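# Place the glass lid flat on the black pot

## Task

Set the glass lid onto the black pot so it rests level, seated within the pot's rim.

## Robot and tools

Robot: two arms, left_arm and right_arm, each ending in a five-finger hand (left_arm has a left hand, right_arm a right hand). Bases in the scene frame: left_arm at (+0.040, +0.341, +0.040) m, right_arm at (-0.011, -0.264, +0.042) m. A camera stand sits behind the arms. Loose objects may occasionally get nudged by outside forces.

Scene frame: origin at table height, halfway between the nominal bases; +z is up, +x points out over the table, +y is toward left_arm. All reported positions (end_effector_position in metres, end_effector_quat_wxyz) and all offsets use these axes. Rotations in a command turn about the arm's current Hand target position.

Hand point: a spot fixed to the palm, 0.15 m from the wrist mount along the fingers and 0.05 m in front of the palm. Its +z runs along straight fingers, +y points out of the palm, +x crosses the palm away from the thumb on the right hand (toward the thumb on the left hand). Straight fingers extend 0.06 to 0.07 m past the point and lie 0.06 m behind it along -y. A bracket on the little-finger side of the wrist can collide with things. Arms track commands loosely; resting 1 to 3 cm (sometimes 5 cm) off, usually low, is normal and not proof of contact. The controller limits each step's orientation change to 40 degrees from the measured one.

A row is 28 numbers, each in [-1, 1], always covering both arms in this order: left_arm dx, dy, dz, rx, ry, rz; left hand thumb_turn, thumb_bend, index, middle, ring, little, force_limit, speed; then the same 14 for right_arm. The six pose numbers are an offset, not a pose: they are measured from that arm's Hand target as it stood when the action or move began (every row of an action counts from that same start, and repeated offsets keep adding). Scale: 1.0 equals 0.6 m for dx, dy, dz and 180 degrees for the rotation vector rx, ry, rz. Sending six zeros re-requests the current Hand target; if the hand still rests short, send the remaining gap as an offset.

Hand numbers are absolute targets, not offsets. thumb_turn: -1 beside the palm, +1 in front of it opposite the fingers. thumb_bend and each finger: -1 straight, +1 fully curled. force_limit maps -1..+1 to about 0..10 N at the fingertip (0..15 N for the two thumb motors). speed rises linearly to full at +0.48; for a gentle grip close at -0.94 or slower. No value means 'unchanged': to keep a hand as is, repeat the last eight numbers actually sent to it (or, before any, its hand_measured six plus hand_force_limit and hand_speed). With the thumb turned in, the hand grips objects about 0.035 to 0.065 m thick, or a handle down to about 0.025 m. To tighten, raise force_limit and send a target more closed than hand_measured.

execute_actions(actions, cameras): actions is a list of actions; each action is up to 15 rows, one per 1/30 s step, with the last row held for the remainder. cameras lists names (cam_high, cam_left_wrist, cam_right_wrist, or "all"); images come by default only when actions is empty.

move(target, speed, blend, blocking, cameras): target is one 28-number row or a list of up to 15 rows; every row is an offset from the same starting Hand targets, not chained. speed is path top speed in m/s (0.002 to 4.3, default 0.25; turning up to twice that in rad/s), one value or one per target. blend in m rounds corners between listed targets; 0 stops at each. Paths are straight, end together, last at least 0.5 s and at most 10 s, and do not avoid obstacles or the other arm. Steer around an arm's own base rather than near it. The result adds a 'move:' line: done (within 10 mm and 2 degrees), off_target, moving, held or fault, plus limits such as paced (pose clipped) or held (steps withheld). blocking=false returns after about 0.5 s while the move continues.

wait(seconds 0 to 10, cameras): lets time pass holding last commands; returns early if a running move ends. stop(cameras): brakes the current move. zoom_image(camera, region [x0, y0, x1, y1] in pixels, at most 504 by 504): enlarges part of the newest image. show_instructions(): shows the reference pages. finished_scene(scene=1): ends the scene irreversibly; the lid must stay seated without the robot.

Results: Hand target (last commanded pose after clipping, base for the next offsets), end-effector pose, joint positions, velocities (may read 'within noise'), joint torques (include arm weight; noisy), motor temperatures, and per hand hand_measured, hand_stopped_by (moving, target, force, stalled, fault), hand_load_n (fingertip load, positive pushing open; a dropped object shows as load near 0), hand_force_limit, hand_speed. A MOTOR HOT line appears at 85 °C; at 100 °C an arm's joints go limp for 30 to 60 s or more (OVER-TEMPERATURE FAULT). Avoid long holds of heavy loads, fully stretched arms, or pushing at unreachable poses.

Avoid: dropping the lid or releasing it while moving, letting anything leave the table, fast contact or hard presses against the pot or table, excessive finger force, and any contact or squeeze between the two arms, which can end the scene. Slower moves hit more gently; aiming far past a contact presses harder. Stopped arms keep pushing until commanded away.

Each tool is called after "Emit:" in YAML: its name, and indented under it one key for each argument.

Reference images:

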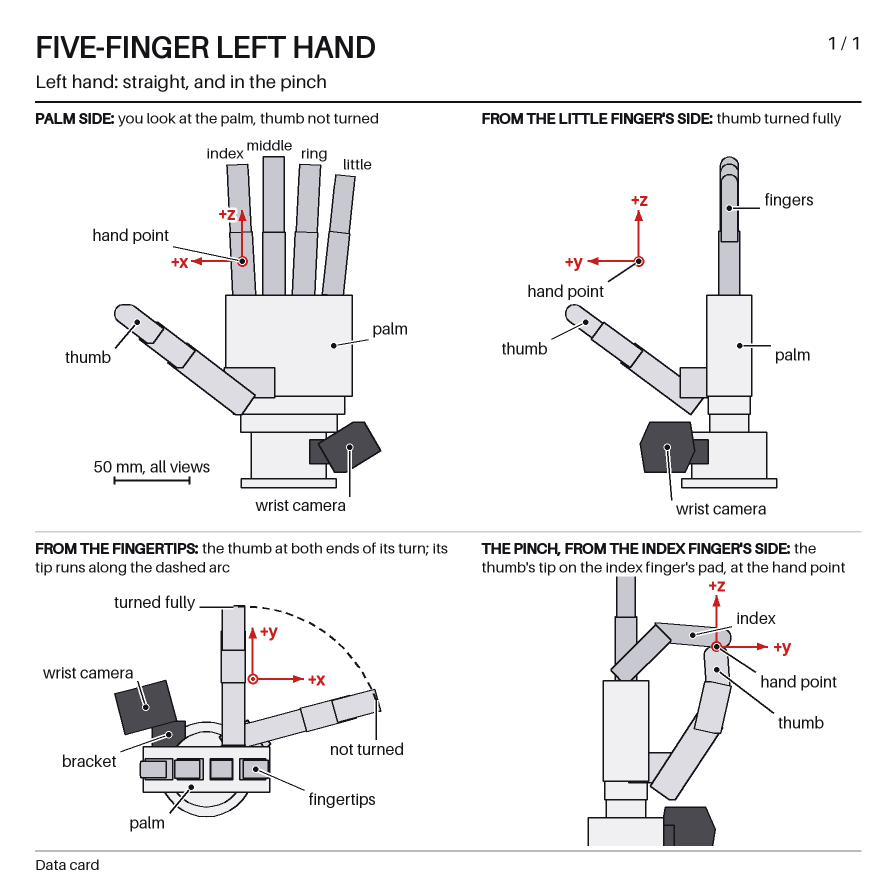

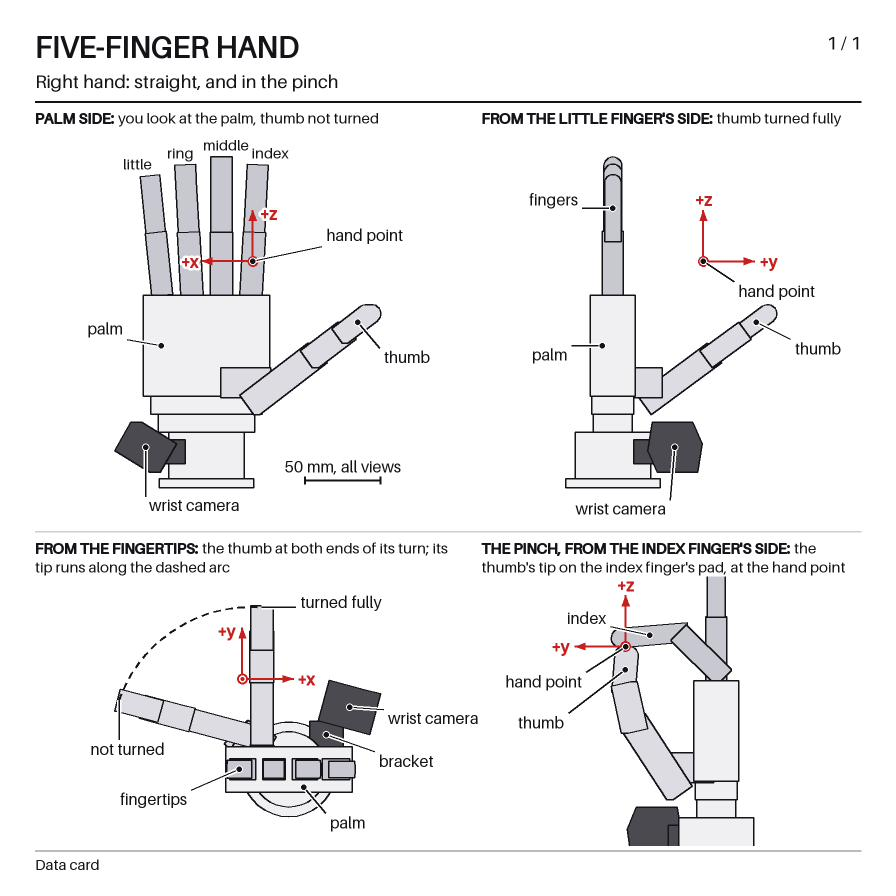

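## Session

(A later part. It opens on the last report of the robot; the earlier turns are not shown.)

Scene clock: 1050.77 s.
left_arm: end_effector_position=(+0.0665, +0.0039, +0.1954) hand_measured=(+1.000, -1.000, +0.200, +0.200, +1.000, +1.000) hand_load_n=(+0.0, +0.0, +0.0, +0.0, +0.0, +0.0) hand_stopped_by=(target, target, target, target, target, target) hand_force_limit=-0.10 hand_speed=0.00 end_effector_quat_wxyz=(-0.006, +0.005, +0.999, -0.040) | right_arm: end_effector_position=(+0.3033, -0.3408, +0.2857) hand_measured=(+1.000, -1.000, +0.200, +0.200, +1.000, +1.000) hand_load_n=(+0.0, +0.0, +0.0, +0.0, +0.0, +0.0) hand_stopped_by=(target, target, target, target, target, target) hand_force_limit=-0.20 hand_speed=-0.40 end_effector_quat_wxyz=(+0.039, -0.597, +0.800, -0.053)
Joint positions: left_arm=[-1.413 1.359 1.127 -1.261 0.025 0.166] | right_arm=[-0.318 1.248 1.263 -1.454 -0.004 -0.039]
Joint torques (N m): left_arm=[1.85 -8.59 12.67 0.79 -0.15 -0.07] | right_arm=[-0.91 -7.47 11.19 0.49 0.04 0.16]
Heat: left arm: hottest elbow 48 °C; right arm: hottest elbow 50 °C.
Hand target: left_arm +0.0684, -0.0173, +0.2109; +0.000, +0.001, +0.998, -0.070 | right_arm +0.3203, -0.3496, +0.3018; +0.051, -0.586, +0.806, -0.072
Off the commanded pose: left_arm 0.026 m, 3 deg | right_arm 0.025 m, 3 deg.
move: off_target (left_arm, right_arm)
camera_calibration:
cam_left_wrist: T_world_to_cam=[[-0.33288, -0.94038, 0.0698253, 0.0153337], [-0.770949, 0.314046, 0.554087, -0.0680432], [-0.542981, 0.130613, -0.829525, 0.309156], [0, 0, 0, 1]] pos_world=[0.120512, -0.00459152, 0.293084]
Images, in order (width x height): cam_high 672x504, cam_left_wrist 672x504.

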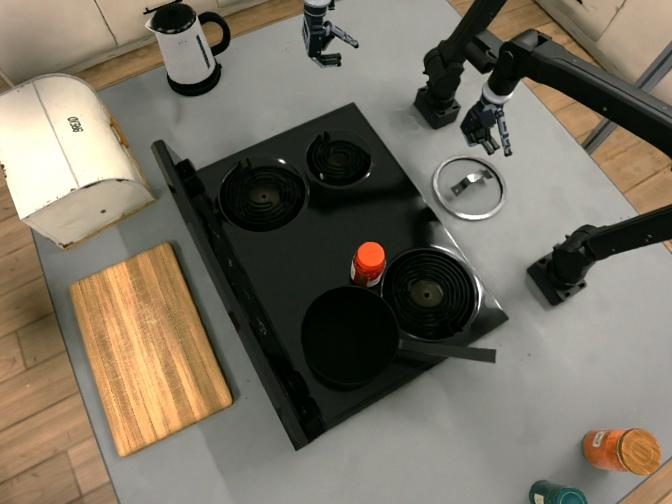

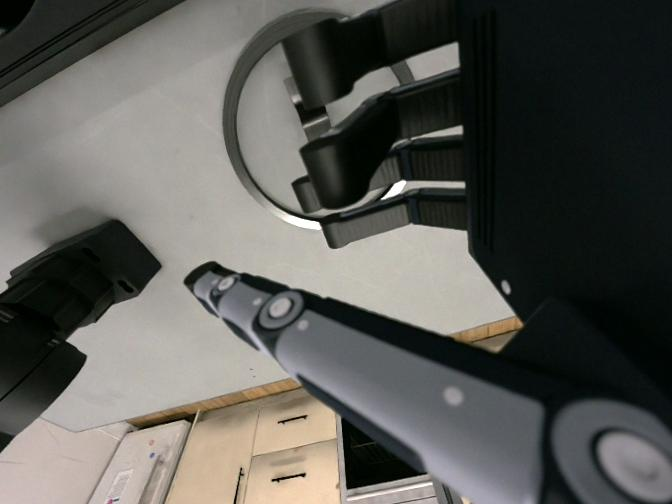

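Emit:
move:
  target: [-0.004,-0.0845,-0.143,0,0,0,1,-1,0.2,0.2,1,1,-0.1,0, 0,0,0,0,0,0,1,-1,0.2,0.2,1,1,-0.2,-0.4]
  speed: 0.1
  cameras: ["cam_high","cam_left_wrist"]

Emit:
zoom_image:
  camera: "cam_left_wrist"
  region: [120, 60, 400, 340]

Scene clock: 1074.43 s.
left_arm: end_effector_position=(+0.0680, -0.0546, +0.1195) hand_measured=(+1.000, -1.000, +0.200, +0.200, +1.000, +1.000) hand_load_n=(+0.0, +0.0, +0.5, +0.0, +0.0, +0.0) hand_stopped_by=(target, target, target, target, target, target) hand_force_limit=-0.10 hand_speed=0.00 end_effector_quat_wxyz=(-0.003, +0.003, +0.999, -0.054) | right_arm: end_effector_position=(+0.3033, -0.3408, +0.2857) hand_measured=(+1.000, -1.000, +0.200, +0.200, +1.000, +1.000) hand_load_n=(+0.0, +0.0, +0.0, +0.0, +0.0, +0.0) hand_stopped_by=(target, target, target, target, target, target) hand_force_limit=-0.20 hand_speed=-0.40 end_effector_quat_wxyz=(+0.039, -0.597, +0.800, -0.053)
Joint positions: left_arm=[-1.43 1.553 1.127 -1.039 0.022 0.143] | right_arm=[-0.318 1.248 1.263 -1.454 -0.004 -0.039]
Joint torques (N m): left_arm=[1.26 -10.17 9.91 0.85 -0.14 -0.03] | right_arm=[-0.91 -7.53 11.22 0.5 0.04 0.16]
Heat: left arm: hottest elbow 47 °C; right arm: hottest elbow 54 °C.
Hand target: left_arm +0.0659, -0.0681, +0.1251; +0.000, +0.001, +0.998, -0.070 | right_arm +0.3203, -0.3496, +0.3018; +0.051, -0.586, +0.806, -0.072
Off the commanded pose: left_arm 0.015 m, 2 deg | right_arm 0.025 m, 3 deg.
move: off_target (left_arm, right_arm)
camera_calibration:
cam_left_wrist: T_world_to_cam=[[-0.32772, -0.940155, 0.0933141, -0.0370955], [-0.775779, 0.324156, 0.541377, -0.00405335], [-0.539227, 0.105029, -0.835585, 0.253719], [0, 0, 0, 1]] pos_world=[0.12151, -0.0602095, 0.217659]
Images, in order (width x height): cam_high 672x504, cam_left_wrist 672x504.

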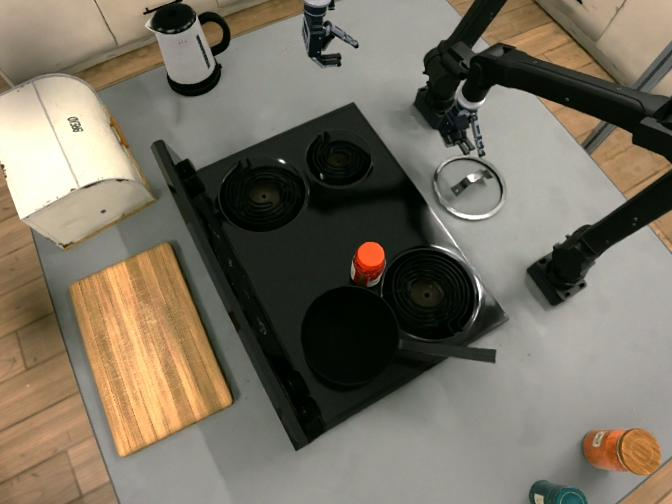

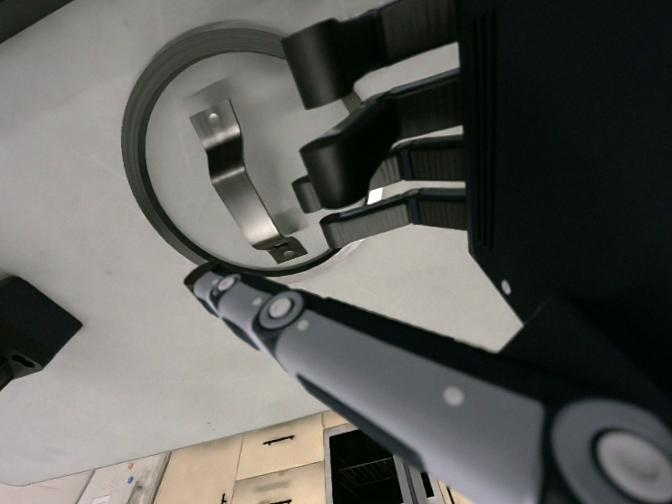

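Scaled by 1.800 from the camera's 672x504 image, which has a finer 960x720 frame.

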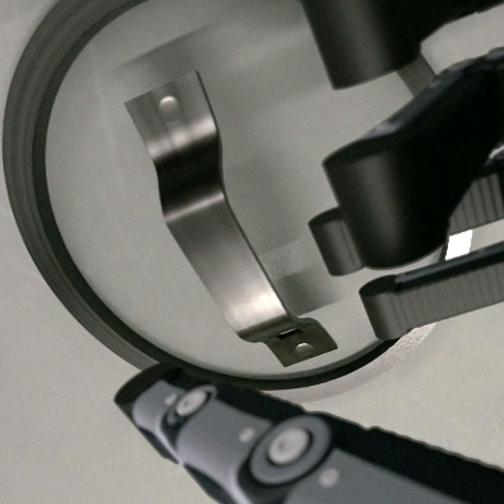

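Emit:
move:
  target: [-0.008,0.016,-0.088,0,0,0,1,-1,0.2,0.2,1,1,-0.1,0, 0,0,0,0,0,0,1,-1,0.2,0.2,1,1,-0.2,-0.4]
  speed: 0.08
  cameras: ["cam_left_wrist"]

Emit:
zoom_image:
  camera: "cam_left_wrist"
  region: [120, 60, 400, 340]

Scene clock: 1091.90 s.
left_arm: end_effector_position=(+0.0644, -0.0537, +0.0736) hand_measured=(+1.000, -1.000, +0.200, +0.200, +1.000, +1.000) hand_load_n=(+0.0, +0.0, +0.5, +0.0, +0.0, +0.0) hand_stopped_by=(target, target, target, target, target, target) hand_force_limit=-0.10 hand_speed=0.00 end_effector_quat_wxyz=(-0.002, +0.003, +0.998, -0.064) | right_arm: end_effector_position=(+0.3033, -0.3408, +0.2857) hand_measured=(+1.000, -1.000, +0.200, +0.200, +1.000, +1.000) hand_load_n=(+0.0, +0.0, +0.0, +0.0, +0.0, +0.0) hand_stopped_by=(target, target, target, target, target, target) hand_force_limit=-0.20 hand_speed=-0.40 end_effector_quat_wxyz=(+0.039, -0.597, +0.800, -0.053)
Joint positions: left_arm=[-1.438 1.593 1.041 -0.892 0.02 0.135] | right_arm=[-0.318 1.248 1.263 -1.454 -0.004 -0.039]
Joint torques (N m): left_arm=[1.26 -9.88 7.6 0.91 -0.15 -0.06] | right_arm=[-0.91 -7.59 11.14 0.44 0.04 0.17]
Motor temperatures (°C): left_arm=[29 32 46 25 26 25] | right_arm=[28 34 56 26 25 24]
Heat: left arm: hottest elbow 46 °C; right arm: hottest elbow 56 °C.
Hand target: left_arm +0.0611, -0.0585, +0.0723; +0.000, +0.001, +0.998, -0.070 | right_arm +0.3203, -0.3496, +0.3018; +0.051, -0.586, +0.806, -0.072
Off the commanded pose: left_arm 0.006 m, 1 deg | right_arm 0.025 m, 3 deg.
move: off_target (right_arm)
camera_calibration:
cam_left_wrist: T_world_to_cam=[[-0.327984, -0.937985, 0.112296, -0.0344155], [-0.777467, 0.33554, 0.531939, 0.019123], [-0.53663, 0.0871612, -0.839304, 0.212496], [0, 0, 0, 1]] pos_world=[0.117612, -0.0572191, 0.172041]
Images, in order (width x height): cam_left_wrist 672x504.

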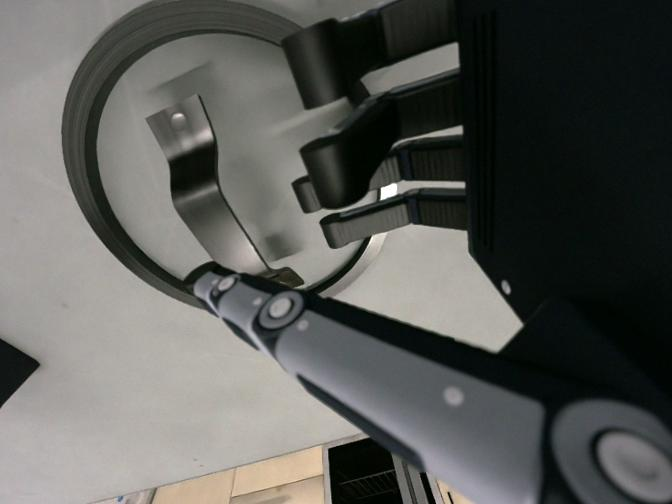

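Scaled by 1.800 from the camera's 672x504 image, which has a finer 960x720 frame.

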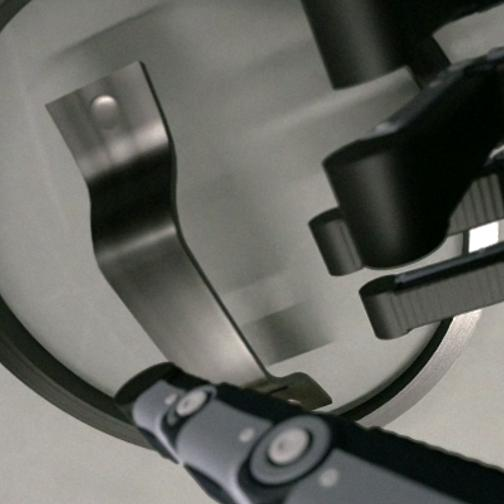

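Emit:
move:
  target: [-0.002,0.0175,-0.028,0,0,0,1,-1,0.2,0.2,1,1,-0.1,0, 0,0,0,0,0,0,1,-1,0.2,0.2,1,1,-0.2,-0.4]
  speed: 0.06
  cameras: ["cam_left_wrist"]

Scene clock: 1100.90 s.
left_arm: end_effector_position=(+0.0631, -0.0439, +0.0575) hand_measured=(+1.000, -1.000, +0.200, +0.200, +1.000, +1.000) hand_load_n=(+0.0, +0.0, +0.0, +0.0, +0.0, +0.0) hand_stopped_by=(target, target, target, target, target, target) hand_force_limit=-0.10 hand_speed=0.00 end_effector_quat_wxyz=(-0.002, +0.003, +0.998, -0.065) | right_arm: end_effector_position=(+0.3033, -0.3408, +0.2857) hand_measured=(+1.000, -1.000, +0.200, +0.200, +1.000, +1.000) hand_load_n=(+0.0, +0.0, +0.0, -0.5, +0.0, +0.0) hand_stopped_by=(target, target, target, target, target, target) hand_force_limit=-0.20 hand_speed=-0.40 end_effector_quat_wxyz=(+0.039, -0.597, +0.800, -0.053)
Joint positions: left_arm=[-1.438 1.593 0.991 -0.839 0.02 0.134] | right_arm=[-0.318 1.248 1.263 -1.454 -0.004 -0.039]
Joint torques (N m): left_arm=[1.26 -9.82 7.27 0.95 -0.15 -0.07] | right_arm=[-0.91 -7.71 11.19 0.5 0.05 0.17]
Motor temperatures (°C): left_arm=[29 32 46 25 26 25] | right_arm=[28 34 57 26 25 24]
Heat: left arm: hottest elbow 46 °C; right arm: hottest elbow 57 °C.
Hand target: left_arm +0.0598, -0.0479, +0.0554; +0.000, +0.001, +0.998, -0.070 | right_arm +0.3203, -0.3496, +0.3018; +0.051, -0.586, +0.806, -0.072
Off the commanded pose: left_arm 0.006 m, 1 deg | right_arm 0.025 m, 3 deg.
move: off_target (right_arm)
camera_calibration:
cam_left_wrist: T_world_to_cam=[[-0.327658, -0.93789, 0.114032, -0.0238655], [-0.777661, 0.336265, 0.531196, 0.0234612], [-0.536549, 0.0853721, -0.83954, 0.197347], [0, 0, 0, 1]] pos_world=[0.116312, -0.0471204, 0.15594]
Images, in order (width x height): cam_left_wrist 672x504.

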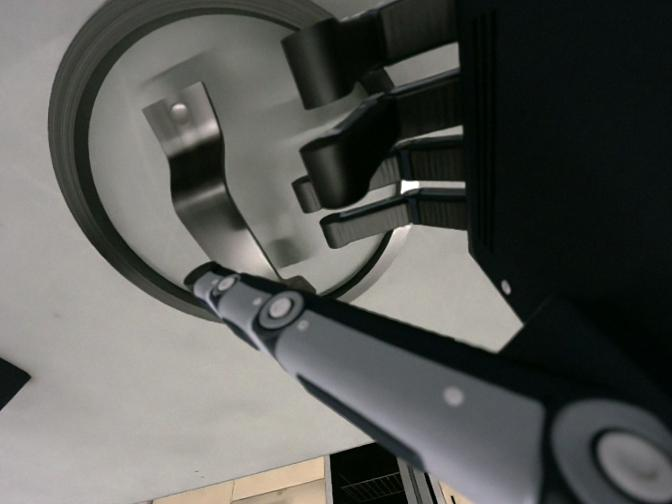

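Emit:
move:
  target: [0,0,-0.014,0,0,0,1,-1,0.2,0.2,1,1,-0.1,0, 0,0,0,0,0,0,1,-1,0.2,0.2,1,1,-0.2,-0.4]
  speed: 0.05
  cameras: ["cam_left_wrist"]

Emit:
zoom_image:
  camera: "cam_left_wrist"
  region: [120, 60, 400, 340]

Scene clock: 1105.27 s.
left_arm: end_effector_position=(+0.0631, -0.0437, +0.0490) hand_measured=(+1.000, -1.000, +0.200, +0.200, +1.000, +1.000) hand_load_n=(+0.0, +0.0, +0.0, +0.0, +0.0, +0.0) hand_stopped_by=(target, target, target, target, target, target) hand_force_limit=-0.10 hand_speed=0.00 end_effector_quat_wxyz=(-0.002, +0.003, +0.998, -0.065) | right_arm: end_effector_position=(+0.3033, -0.3408, +0.2857) hand_measured=(+1.000, -1.000, +0.200, +0.200, +1.000, +1.000) hand_load_n=(+0.0, +0.0, +0.0, +0.0, +0.0, +0.0) hand_stopped_by=(target, target, target, target, target, target) hand_force_limit=-0.20 hand_speed=-0.40 end_effector_quat_wxyz=(+0.039, -0.597, +0.800, -0.053)
Joint positions: left_arm=[-1.438 1.607 0.981 -0.816 0.02 0.134] | right_arm=[-0.318 1.248 1.263 -1.454 -0.004 -0.039]
Joint torques (N m): left_arm=[1.26 -9.88 7.16 0.91 -0.14 -0.07] | right_arm=[-0.67 -7.59 11.22 0.47 0.03 0.18]
Motor temperatures (°C): left_arm=[29 32 45 25 26 25] | right_arm=[28 34 57 26 25 24]
Heat: left arm: hottest elbow 45 °C; right arm: hottest elbow 57 °C.
Hand target: left_arm +0.0598, -0.0478, +0.0469; +0.000, +0.001, +0.998, -0.070 | right_arm +0.3203, -0.3496, +0.3018; +0.051, -0.586, +0.806, -0.072
Off the commanded pose: left_arm 0.006 m, 1 deg | right_arm 0.025 m, 3 deg.
move: off_target (right_arm)
camera_calibration:
cam_left_wrist: T_world_to_cam=[[-0.327641, -0.937938, 0.113685, -0.0227553], [-0.777676, 0.336056, 0.531306, 0.0279184], [-0.536536, 0.0856677, -0.839518, 0.190212], [0, 0, 0, 1]] pos_world=[0.116312, -0.0470203, 0.14744]
Images, in order (width x height): cam_left_wrist 672x504.

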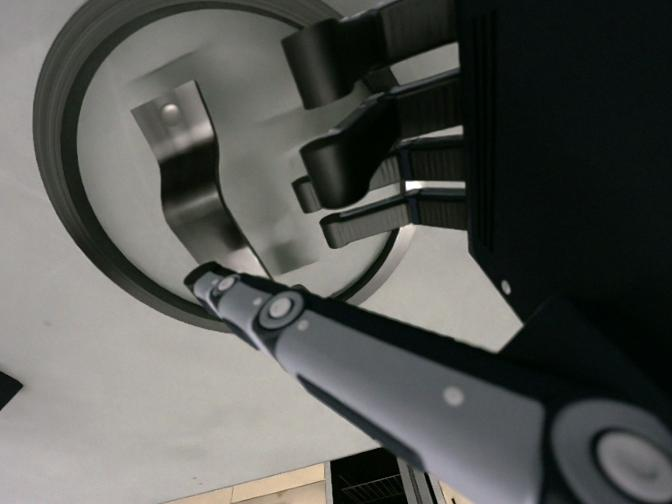

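Scaled by 1.800 from the camera's 672x504 image, which has a finer 960x720 frame.

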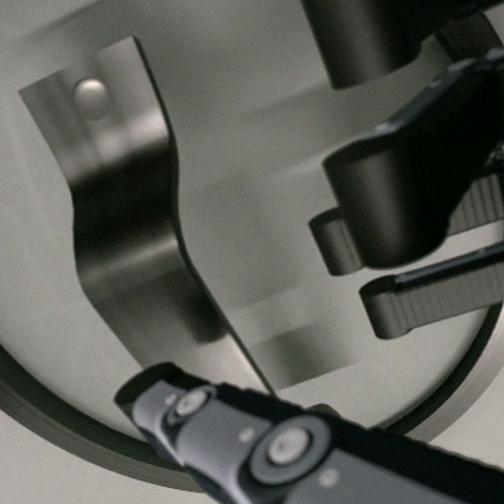

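Emit:
move:
  target: [0,0,-0.012,0,0,0,1,-1,0.2,0.2,1,1,-0.1,0, 0,0,0,0,0,0,1,-1,0.2,0.2,1,1,-0.2,-0.4]
  speed: 0.05
  cameras: []

Scene clock: 1116.23 s.
left_arm: end_effector_position=(+0.0631, -0.0439, +0.0419) hand_measured=(+1.000, -1.000, +0.200, +0.200, +1.000, +1.000) hand_load_n=(+0.0, +0.0, +0.0, +0.0, +0.0, +0.0) hand_stopped_by=(target, target, target, target, target, target) hand_force_limit=-0.10 hand_speed=0.00 end_effector_quat_wxyz=(-0.002, +0.003, +0.998, -0.065) | right_arm: end_effector_position=(+0.3033, -0.3408, +0.2857) hand_measured=(+1.000, -1.000, +0.200, +0.200, +1.000, +1.000) hand_load_n=(+0.0, +0.0, +0.0, +0.0, +0.0, +0.0) hand_stopped_by=(target, target, target, target, target, target) hand_force_limit=-0.20 hand_speed=-0.40 end_effector_quat_wxyz=(+0.039, -0.597, +0.800, -0.053)
Joint positions: left_arm=[-1.438 1.619 0.973 -0.796 0.02 0.134] | right_arm=[-0.318 1.248 1.263 -1.454 -0.004 -0.039]
Joint torques (N m): left_arm=[1.26 -9.93 7.04 0.9 -0.14 -0.07] | right_arm=[-0.85 -7.53 11.21 0.49 0.04 0.16]
Motor temperatures (°C): left_arm=[29 32 45 25 26 25] | right_arm=[28 34 58 26 25 24]
Heat: left arm: hottest elbow 45 °C; right arm: hottest elbow 58 °C.
Hand target: left_arm +0.0598, -0.0480, +0.0398; +0.000, +0.001, +0.998, -0.070 | right_arm +0.3203, -0.3496, +0.3018; +0.051, -0.586, +0.806, -0.072
Off the commanded pose: left_arm 0.006 m, 1 deg | right_arm 0.025 m, 3 deg.
move: off_target (right_arm)
No camera images: "cameras" was empty.

Emit:
move:
  target: [0,0,-0.010,0,0,0,1,-1,0.2,0.2,1,1,-0.1,0, -0.15,-0.12,-0.15,0,0,0,1,-1,0.2,0.2,1,1,-0.2,-0.4]
  speed: 0.1
  cameras: ["cam_left_wrist","cam_high"]

Emit:
zoom_image:
  camera: "cam_left_wrist"
  region: [120, 60, 400, 340]

Scene clock: 1137.50 s.
left_arm: end_effector_position=(+0.0633, -0.0458, +0.0400) hand_measured=(+1.000, -1.000, +0.200, +0.200, +1.000, +1.000) hand_load_n=(+0.0, +0.0, +0.0, -2.5, +0.0, +0.0) hand_stopped_by=(target, target, target, target, target, target) hand_force_limit=-0.10 hand_speed=0.00 end_effector_quat_wxyz=(-0.001, +0.003, +0.998, -0.069) | right_arm: end_effector_position=(+0.2356, -0.4191, +0.2150) hand_measured=(+1.000, -1.000, +0.200, +0.200, +1.000, +1.000) hand_load_n=(+0.0, +0.0, +0.0, +0.0, +0.0, +0.0) hand_stopped_by=(target, target, target, target, target, target) hand_force_limit=-0.20 hand_speed=-0.40 end_effector_quat_wxyz=(+0.050, -0.586, +0.806, -0.069)
Joint positions: left_arm=[-1.438 1.622 0.972 -0.785 0.02 0.134] | right_arm=[-0.621 1.168 1.015 -1.255 -0.053 -0.314]
Joint torques (N m): left_arm=[1.26 -9.41 6.64 1.1 -0.15 -0.07] | right_arm=[-1.26 -8.12 6.13 0.81 -0.11 -0.09]
Motor temperatures (°C): left_arm=[29 32 44 25 26 25] | right_arm=[28 33 58 26 25 24]
Heat: left arm: hottest elbow 44 °C; right arm: hottest elbow 58 °C.
Hand target: left_arm +0.0598, -0.0479, +0.0338; +0.000, +0.001, +0.998, -0.070 | right_arm +0.2303, -0.4217, +0.2119; +0.051, -0.586, +0.806, -0.072
Off the commanded pose: left_arm 0.008 m, 0 deg | right_arm 0.007 m, 0 deg.
move: done
camera_calibration:
cam_left_wrist: T_world_to_cam=[[-0.327665, -0.937168, 0.1198, -0.0237396], [-0.778125, 0.339603, 0.528386, 0.0337941], [-0.535871, 0.0799137, -0.84051, 0.182683], [0, 0, 0, 1]] pos_world=[0.116412, -0.0483235, 0.138535]
Images, in order (width x height): cam_high 672x504, cam_left_wrist 672x504.

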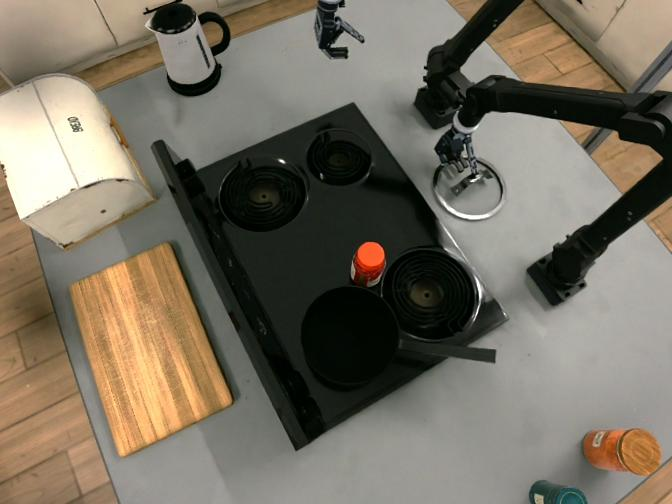

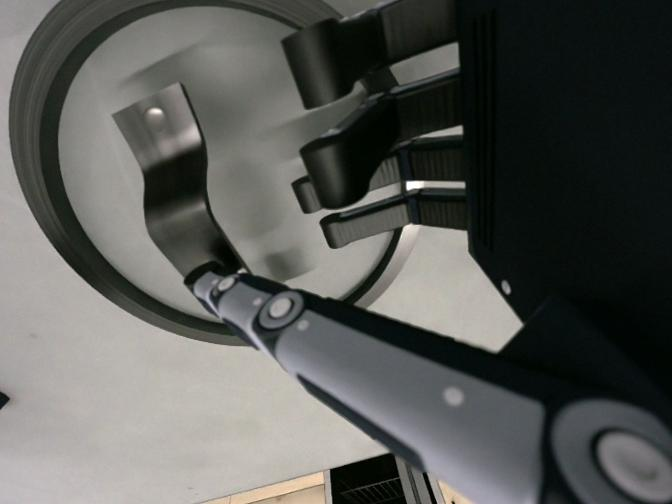

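Scaled by 1.800 from the camera's 672x504 image, which has a finer 960x720 frame.

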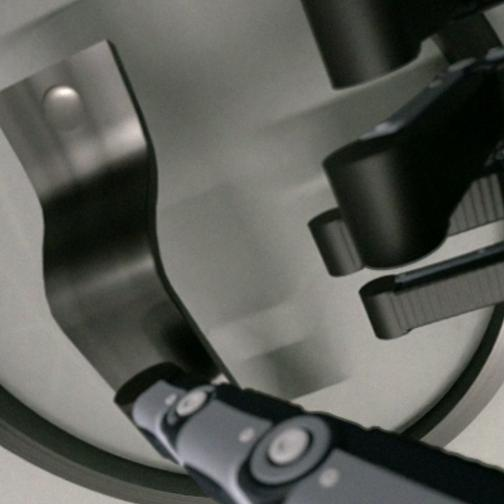

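Emit:
move:
  target:
    - [0,0,0.02,0,0,0,1,-1,0.2,0.2,1,1,-0.1,0, 0,0,0,0,0,0,1,-1,0.2,0.2,1,1,-0.2,-0.4]
    - [0.0015,0.075,0.021,0,0,0,1,-1,0.2,0.2,1,1,-0.1,0, 0,0,0,0,0,0,1,-1,0.2,0.2,1,1,-0.2,-0.4]
  speed: 0.05
  cameras: ["cam_left_wrist"]

Emit:
zoom_image:
  camera: "cam_left_wrist"
  region: [160, 60, 440, 340]

Scene clock: 1148.13 s.
left_arm: end_effector_position=(+0.0580, -0.0031, +0.0455) hand_measured=(+1.000, -1.000, +0.200, +0.200, +1.000, +1.000) hand_load_n=(+0.0, +0.0, +0.0, -1.0, +0.0, +0.0) hand_stopped_by=(target, target, target, target, target, target) hand_force_limit=-0.10 hand_speed=0.00 end_effector_quat_wxyz=(-0.002, +0.002, +0.998, -0.065) | right_arm: end_effector_position=(+0.2356, -0.4191, +0.2150) hand_measured=(+1.000, -1.000, +0.200, +0.200, +1.000, +1.000) hand_load_n=(+0.0, +0.0, +0.0, +0.0, +0.0, +0.5) hand_stopped_by=(target, target, target, target, target, target) hand_force_limit=-0.20 hand_speed=-0.40 end_effector_quat_wxyz=(+0.050, -0.586, +0.806, -0.069)
Joint positions: left_arm=[-1.437 1.518 0.861 -0.786 0.02 0.134] | right_arm=[-0.621 1.168 1.015 -1.255 -0.053 -0.314]
Joint torques (N m): left_arm=[2.73 -9.64 6.45 0.66 -0.06 0.11] | right_arm=[-1.2 -8.23 6.12 0.8 -0.11 -0.1]
Motor temperatures (°C): left_arm=[29 32 44 25 26 25] | right_arm=[28 33 55 26 25 24]
Heat: left arm: hottest elbow 44 °C; right arm: hottest elbow 55 °C.
Hand target: left_arm +0.0608, -0.0029, +0.0464; +0.000, +0.001, +0.998, -0.070 | right_arm +0.2303, -0.4217, +0.2119; +0.051, -0.586, +0.806, -0.072
Off the commanded pose: left_arm 0.003 m, 1 deg | right_arm 0.007 m, 0 deg.
move: done
camera_calibration:
cam_left_wrist: T_world_to_cam=[[-0.326911, -0.938231, 0.113364, 0.0140254], [-0.777897, 0.335263, 0.531483, 0.0122147], [-0.536661, 0.0855617, -0.839449, 0.180979], [0, 0, 0, 1]] pos_world=[0.111211, -0.00642094, 0.143841]
Images, in order (width x height): cam_left_wrist 672x504.

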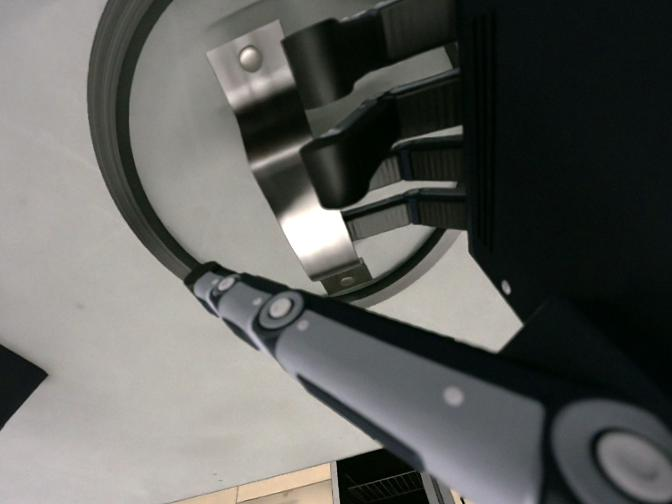

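Scaled by 1.800 from the camera's 672x504 image, which has a finer 960x720 frame.

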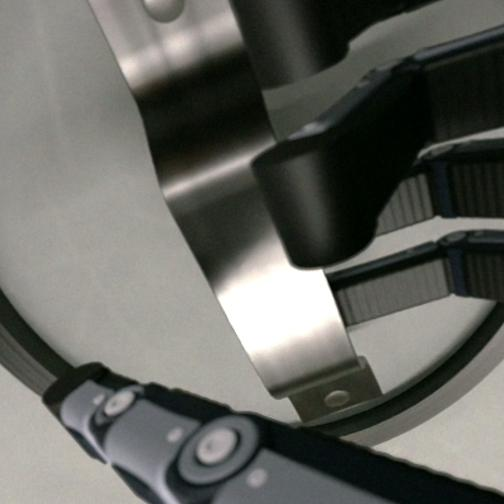

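Emit:
move:
  target: [0.012,0.042,0.003,0,0,0,1,-1,0.2,0.2,1,1,-0.1,0, 0,0,0,0,0,0,1,-1,0.2,0.2,1,1,-0.2,-0.4]
  speed: 0.05
  cameras: ["cam_left_wrist"]

Emit:
zoom_image:
  camera: "cam_left_wrist"
  region: [160, 60, 440, 340]

Scene clock: 1156.27 s.
left_arm: end_effector_position=(+0.0645, +0.0213, +0.0469) hand_measured=(+1.000, -1.000, +0.200, +0.200, +1.000, +1.000) hand_load_n=(+0.0, +0.0, +0.0, +0.0, +0.0, +0.0) hand_stopped_by=(target, target, target, target, target, target) hand_force_limit=-0.10 hand_speed=0.00 end_effector_quat_wxyz=(-0.001, -0.001, +0.998, -0.065) | right_arm: end_effector_position=(+0.2356, -0.4191, +0.2150) hand_measured=(+1.000, -1.000, +0.200, +0.200, +1.000, +1.000) hand_load_n=(+0.0, +0.0, +0.0, +0.0, +0.0, +0.0) hand_stopped_by=(target, target, target, target, target, target) hand_force_limit=-0.20 hand_speed=-0.40 end_effector_quat_wxyz=(+0.050, -0.586, +0.806, -0.069)
Joint positions: left_arm=[-1.41 1.458 0.8 -0.784 0.022 0.155] | right_arm=[-0.621 1.168 1.015 -1.255 -0.053 -0.314]
Joint torques (N m): left_arm=[3.02 -8.94 6.41 0.61 0.03 0.17] | right_arm=[-1.38 -8.41 6.09 0.79 -0.11 -0.1]
Heat: left arm: hottest elbow 44 °C; right arm: hottest elbow 54 °C.
Hand target: left_arm +0.0681, +0.0222, +0.0483; +0.000, +0.001, +0.998, -0.070 | right_arm +0.2303, -0.4217, +0.2119; +0.051, -0.586, +0.806, -0.072
Off the commanded pose: left_arm 0.004 m, 1 deg | right_arm 0.007 m, 0 deg.
move: done
camera_calibration:
cam_left_wrist: T_world_to_cam=[[-0.320959, -0.940392, 0.112462, 0.0386678], [-0.780768, 0.329935, 0.530607, 0.00859121], [-0.536084, 0.0824964, -0.840124, 0.183719], [0, 0, 0, 1]] pos_world=[0.117607, 0.0183722, 0.145439]
Images, in order (width x height): cam_left_wrist 672x504.

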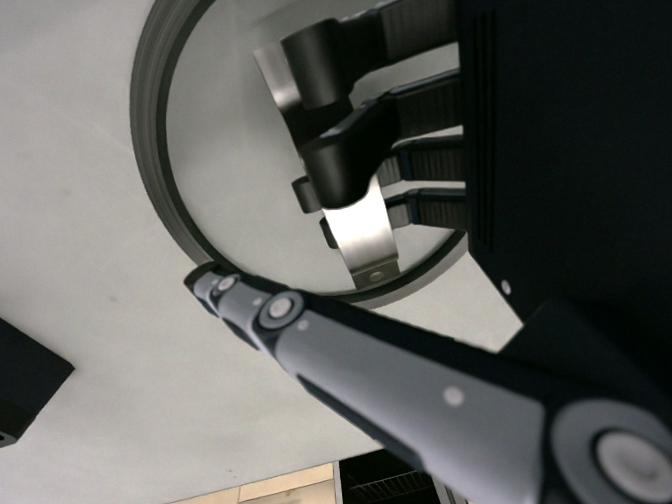

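Scaled by 1.800 from the camera's 672x504 image, which has a finer 960x720 frame.

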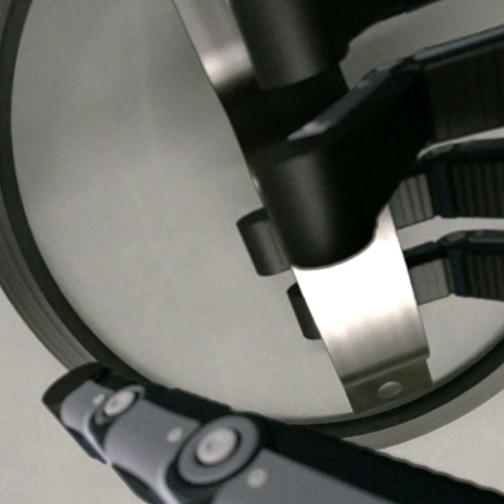

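Emit:
move:
  target: [0,-0.014,0.007,0,0,0,1,-1,0.2,0.2,1,1,-0.1,0, 0,0,0,0,0,0,1,-1,0.2,0.2,1,1,-0.2,-0.4]
  speed: 0.05
  cameras: []

Scene clock: 1164.70 s.
left_arm: end_effector_position=(+0.0645, +0.0213, +0.0469) hand_measured=(+1.000, -1.000, +0.200, +0.200, +1.000, +1.000) hand_load_n=(+0.0, +0.0, +0.0, +0.0, +0.0, +0.0) hand_stopped_by=(target, target, target, target, target, target) hand_force_limit=-0.10 hand_speed=0.00 end_effector_quat_wxyz=(-0.001, -0.001, +0.998, -0.065) | right_arm: end_effector_position=(+0.2356, -0.4191, +0.2150) hand_measured=(+1.000, -1.000, +0.200, +0.200, +1.000, +1.000) hand_load_n=(+0.0, +0.0, +0.0, +0.0, +0.0, +0.0) hand_stopped_by=(target, target, target, target, target, target) hand_force_limit=-0.20 hand_speed=-0.40 end_effector_quat_wxyz=(+0.050, -0.586, +0.806, -0.069)
Joint positions: left_arm=[-1.41 1.458 0.8 -0.784 0.022 0.155] | right_arm=[-0.621 1.168 1.015 -1.255 -0.053 -0.314]
Joint torques (N m): left_arm=[2.67 -8 8.77 0.12 0.02 0.17] | right_arm=[-1.32 -8.23 6.13 0.83 -0.13 -0.1]
Heat: left arm: hottest elbow 43 °C; right arm: hottest elbow 52 °C.
Hand target: left_arm +0.0681, +0.0138, +0.0525; +0.000, +0.001, +0.998, -0.070 | right_arm +0.2303, -0.4217, +0.2119; +0.051, -0.586, +0.806, -0.072
Off the commanded pose: left_arm 0.010 m, 1 deg | right_arm 0.007 m, 0 deg.
move: done
No camera images: "cameras" was empty.

Stiction; push the target further.

Emit:
move:
  target: [-0.003,-0.012,0.006,0,0,0,1,-1,0.2,0.2,1,1,-0.1,0, 0,0,0,0,0,0,1,-1,0.2,0.2,1,1,-0.2,-0.4]
  speed: 0.05
  cameras: ["cam_left_wrist"]

Scene clock: 1169.57 s.
left_arm: end_effector_position=(+0.0645, +0.0215, +0.0475) hand_measured=(+1.000, -1.000, +0.200, +0.200, +1.000, +1.000) hand_load_n=(+0.0, +0.0, +0.0, +0.0, +0.0, +0.0) hand_stopped_by=(target, target, target, target, target, target) hand_force_limit=-0.10 hand_speed=0.00 end_effector_quat_wxyz=(-0.001, -0.001, +0.998, -0.061) | right_arm: end_effector_position=(+0.2356, -0.4191, +0.2150) hand_measured=(+1.000, -1.000, +0.200, +0.200, +1.000, +1.000) hand_load_n=(-0.5, +0.0, +0.5, +0.0, +0.0, +0.0) hand_stopped_by=(target, target, target, target, target, target) hand_force_limit=-0.20 hand_speed=-0.40 end_effector_quat_wxyz=(+0.050, -0.586, +0.806, -0.069)
Joint positions: left_arm=[-1.41 1.462 0.804 -0.793 0.022 0.155] | right_arm=[-0.621 1.168 1.015 -1.255 -0.053 -0.314]
Joint torques (N m): left_arm=[1.96 -7.59 10.28 -0.08 -0.02 0.09] | right_arm=[-1.32 -8.23 6.15 0.8 -0.12 -0.1]
Heat: left arm: hottest elbow 43 °C; right arm: hottest elbow 51 °C.
Hand target: left_arm +0.0663, +0.0068, +0.0559; +0.000, +0.001, +0.998, -0.069 | right_arm +0.2303, -0.4217, +0.2119; +0.051, -0.586, +0.806, -0.072
Off the commanded pose: left_arm 0.017 m, 1 deg | right_arm 0.007 m, 0 deg.
move: off_target (left_arm)
camera_calibration:
cam_left_wrist: T_world_to_cam=[[-0.321185, -0.94103, 0.106316, 0.039079], [-0.780121, 0.326555, 0.533642, 0.00802787], [-0.536891, 0.0884587, -0.839001, 0.184009], [0, 0, 0, 1]] pos_world=[0.117607, 0.0178757, 0.145945]
Images, in order (width x height): cam_left_wrist 672x504.

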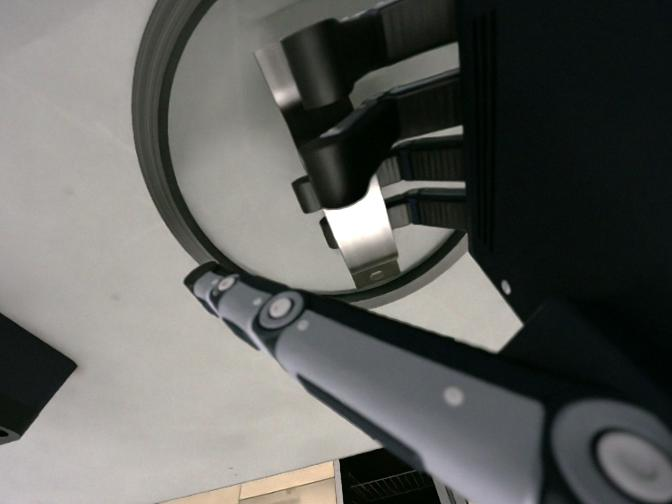

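Emit:
move:
  target: [-0.003,-0.006,0.006,0,0,0,1,-1,0.2,0.2,1,1,-0.1,0, 0,0,0,0,0,0,1,-1,0.2,0.2,1,1,-0.2,-0.4]
  speed: 0.05
  cameras: ["cam_left_wrist"]

Scene clock: 1174.47 s.
left_arm: end_effector_position=(+0.0643, +0.0212, +0.0496) hand_measured=(+1.000, -1.000, +0.200, +0.200, +1.000, +1.000) hand_load_n=(+0.0, +0.0, +0.0, +0.0, +0.0, +0.0) hand_stopped_by=(target, target, target, target, target, target) hand_force_limit=-0.10 hand_speed=0.00 end_effector_quat_wxyz=(-0.002, -0.001, +0.998, -0.058) | right_arm: end_effector_position=(+0.2356, -0.4191, +0.2150) hand_measured=(+1.000, -1.000, +0.200, +0.200, +1.000, +1.000) hand_load_n=(+0.0, +0.0, +0.0, +0.0, +0.0, +0.0) hand_stopped_by=(target, target, target, target, target, target) hand_force_limit=-0.20 hand_speed=-0.40 end_effector_quat_wxyz=(+0.050, -0.586, +0.806, -0.069)
Joint positions: left_arm=[-1.411 1.464 0.813 -0.807 0.022 0.155] | right_arm=[-0.621 1.168 1.015 -1.255 -0.053 -0.314]
Joint torques (N m): left_arm=[1.44 -7.71 10.69 0.01 -0.04 0.02] | right_arm=[-1.32 -8.18 6.15 0.83 -0.11 -0.1]
Motor temperatures (°C): left_arm=[29 32 44 25 26 25] | right_arm=[28 33 50 26 25 24]
Heat: left arm: hottest elbow 44 °C; right arm: hottest elbow 50 °C.
Hand target: left_arm +0.0645, +0.0030, +0.0596; +0.000, +0.001, +0.998, -0.070 | right_arm +0.2303, -0.4217, +0.2119; +0.051, -0.586, +0.806, -0.072
Off the commanded pose: left_arm 0.021 m, 1 deg | right_arm 0.007 m, 0 deg.
move: off_target (left_arm)
camera_calibration:
cam_left_wrist: T_world_to_cam=[[-0.321791, -0.941545, 0.0997147, 0.038891], [-0.779193, 0.32318, 0.537041, 0.00675964], [-0.537874, 0.095118, -0.837642, 0.185592], [0, 0, 0, 1]] pos_world=[0.117607, 0.01678, 0.147952]
Images, in order (width x height): cam_left_wrist 672x504.

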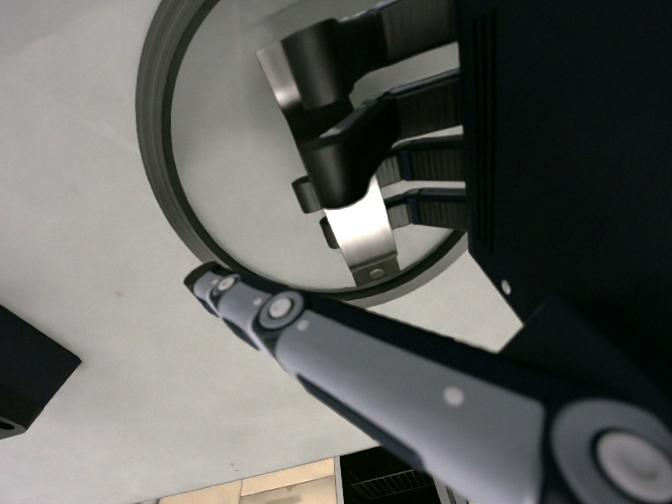

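Emit:
move:
  target: [0,0.01,0,0,0,0,1,0.35,0.2,0.2,1,1,-0.2,-0.75, 0,0,0,0,0,0,1,-1,0.2,0.2,1,1,-0.2,-0.4]
  speed: 0.05
  cameras: ["cam_left_wrist"]

Emit:
zoom_image:
  camera: "cam_left_wrist"
  region: [160, 60, 440, 340]

Scene clock: 1181.50 s.
left_arm: end_effector_position=(+0.0640, +0.0234, +0.0502) hand_measured=(+1.000, -0.100, +0.200, +0.200, +1.000, +1.000) hand_load_n=(+4.0, +6.0, +0.0, +0.0, -0.5, +0.0) hand_stopped_by=(target, force, target, target, target, target) hand_force_limit=-0.20 hand_speed=-0.75 end_effector_quat_wxyz=(-0.002, -0.001, +0.999, -0.054) | right_arm: end_effector_position=(+0.2356, -0.4191, +0.2150) hand_measured=(+1.000, -1.000, +0.200, +0.200, +1.000, +1.000) hand_load_n=(+0.0, +0.0, +0.0, +0.0, +0.0, +0.0) hand_stopped_by=(target, target, target, target, target, target) hand_force_limit=-0.20 hand_speed=-0.40 end_effector_quat_wxyz=(+0.050, -0.586, +0.806, -0.069)
Joint positions: left_arm=[-1.411 1.463 0.813 -0.815 0.021 0.155] | right_arm=[-0.621 1.168 1.015 -1.255 -0.053 -0.314]
Joint torques (N m): left_arm=[1.67 -9.11 9.36 0.34 -0.02 0.05] | right_arm=[-1.38 -8.18 6.09 0.77 -0.11 -0.09]
Heat: left arm: hottest elbow 44 °C; right arm: hottest elbow 50 °C.
Hand target: left_arm +0.0644, +0.0091, +0.0596; +0.000, +0.001, +0.998, -0.070 | right_arm +0.2303, -0.4217, +0.2119; +0.051, -0.586, +0.806, -0.072
Off the commanded pose: left_arm 0.017 m, 2 deg | right_arm 0.007 m, 0 deg.
move: off_target (left_arm)
camera_calibration:
cam_left_wrist: T_world_to_cam=[[-0.321643, -0.942304, 0.0927835, 0.0411321], [-0.778788, 0.319011, 0.540113, 0.00550427], [-0.53855, 0.101465, -0.836462, 0.18548], [0, 0, 0, 1]] pos_world=[0.117407, 0.0181833, 0.148358]
Images, in order (width x height): cam_left_wrist 672x504.

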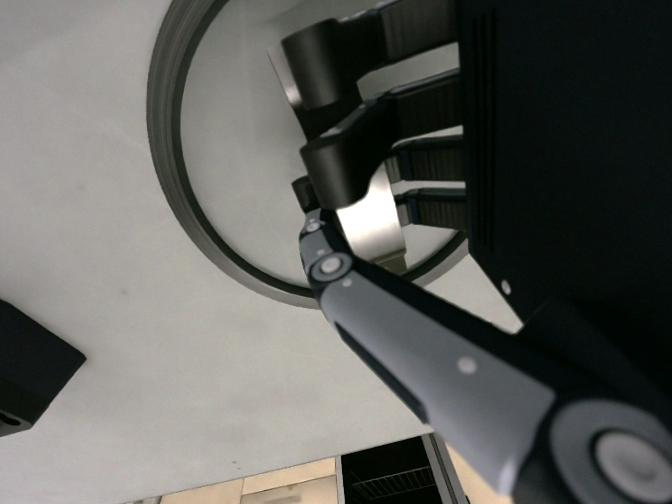

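Scaled by 1.800 from the camera's 672x504 image, which has a finer 960x720 frame.

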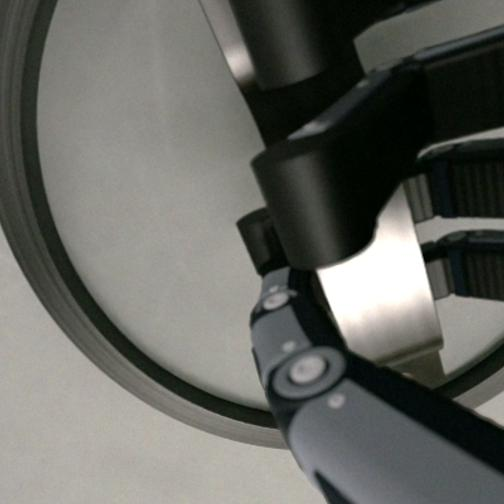

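Emit:
move:
  target: [0,0.01,0.06,0,0,0,1,0.35,0.2,0.2,1,1,-0.2,-0.75, 0,0,0,0,0,0,1,-1,0.2,0.2,1,1,-0.2,-0.4]
  speed: 0.05
  cameras: ["cam_left_wrist","cam_high"]

Emit:
zoom_image:
  camera: "cam_high"
  region: [400, 100, 560, 260]

Scene clock: 1186.87 s.
left_arm: end_effector_position=(+0.0610, +0.0435, +0.0698) hand_measured=(+1.000, -0.100, +0.200, +0.200, +1.000, +1.000) hand_load_n=(+0.0, +0.0, +2.0, +1.5, +0.0, +0.0) hand_stopped_by=(target, force, target, target, target, target) hand_force_limit=-0.20 hand_speed=-0.75 end_effector_quat_wxyz=(-0.005, -0.001, +0.999, -0.033) | right_arm: end_effector_position=(+0.2356, -0.4191, +0.2150) hand_measured=(+1.000, -1.000, +0.200, +0.200, +1.000, +1.000) hand_load_n=(+0.0, +0.0, +0.0, +0.0, +0.0, +0.0) hand_stopped_by=(target, target, target, target, target, target) hand_force_limit=-0.20 hand_speed=-0.40 end_effector_quat_wxyz=(+0.050, -0.586, +0.806, -0.069)
Joint positions: left_arm=[-1.411 1.408 0.813 -0.912 0.02 0.155] | right_arm=[-0.621 1.168 1.015 -1.255 -0.053 -0.314]
Joint torques (N m): left_arm=[1.9 -9.88 12.46 -0.2 0.03 0.07] | right_arm=[-1.2 -8.18 6.11 0.83 -0.11 -0.11]
Heat: left arm: hottest elbow 44 °C; right arm: hottest elbow 49 °C.
Hand target: left_arm +0.0644, +0.0151, +0.0956; +0.000, +0.001, +0.998, -0.070 | right_arm +0.2303, -0.4217, +0.2119; +0.051, -0.586, +0.806, -0.072
Off the commanded pose: left_arm 0.039 m, 4 deg | right_arm 0.007 m, 0 deg.
move: off_target (left_arm)
camera_calibration:
cam_left_wrist: T_world_to_cam=[[-0.321152, -0.945409, 0.0553556, 0.0599638], [-0.775616, 0.296113, 0.557438, -0.0143727], [-0.543398, 0.136087, -0.828371, 0.196531], [0, 0, 0, 1]] pos_world=[0.114904, 0.0342009, 0.167493]
Images, in order (width x height): cam_high 672x504, cam_left_wrist 672x504.

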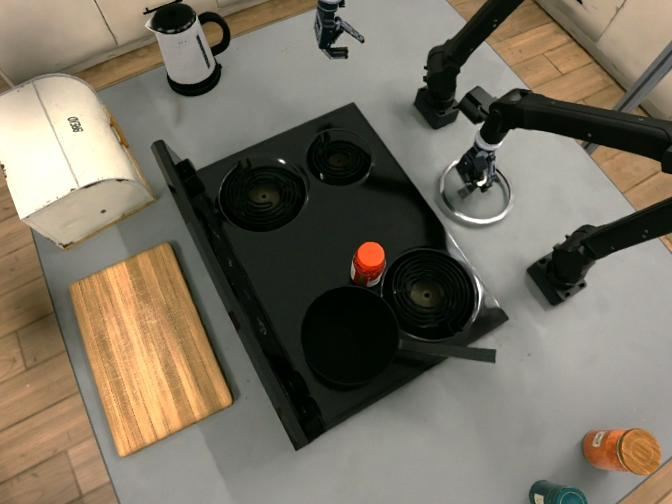

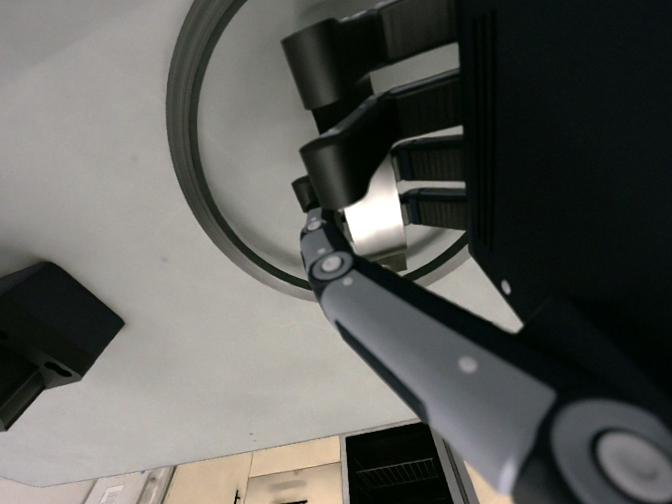

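Scaled by 3.150 from the camera's 672x504 image, which has a finer 960x720 frame.

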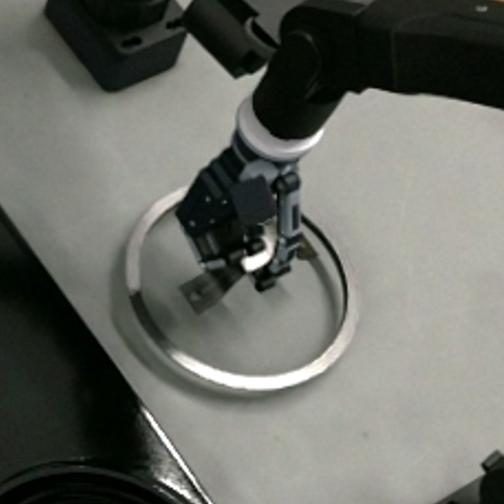

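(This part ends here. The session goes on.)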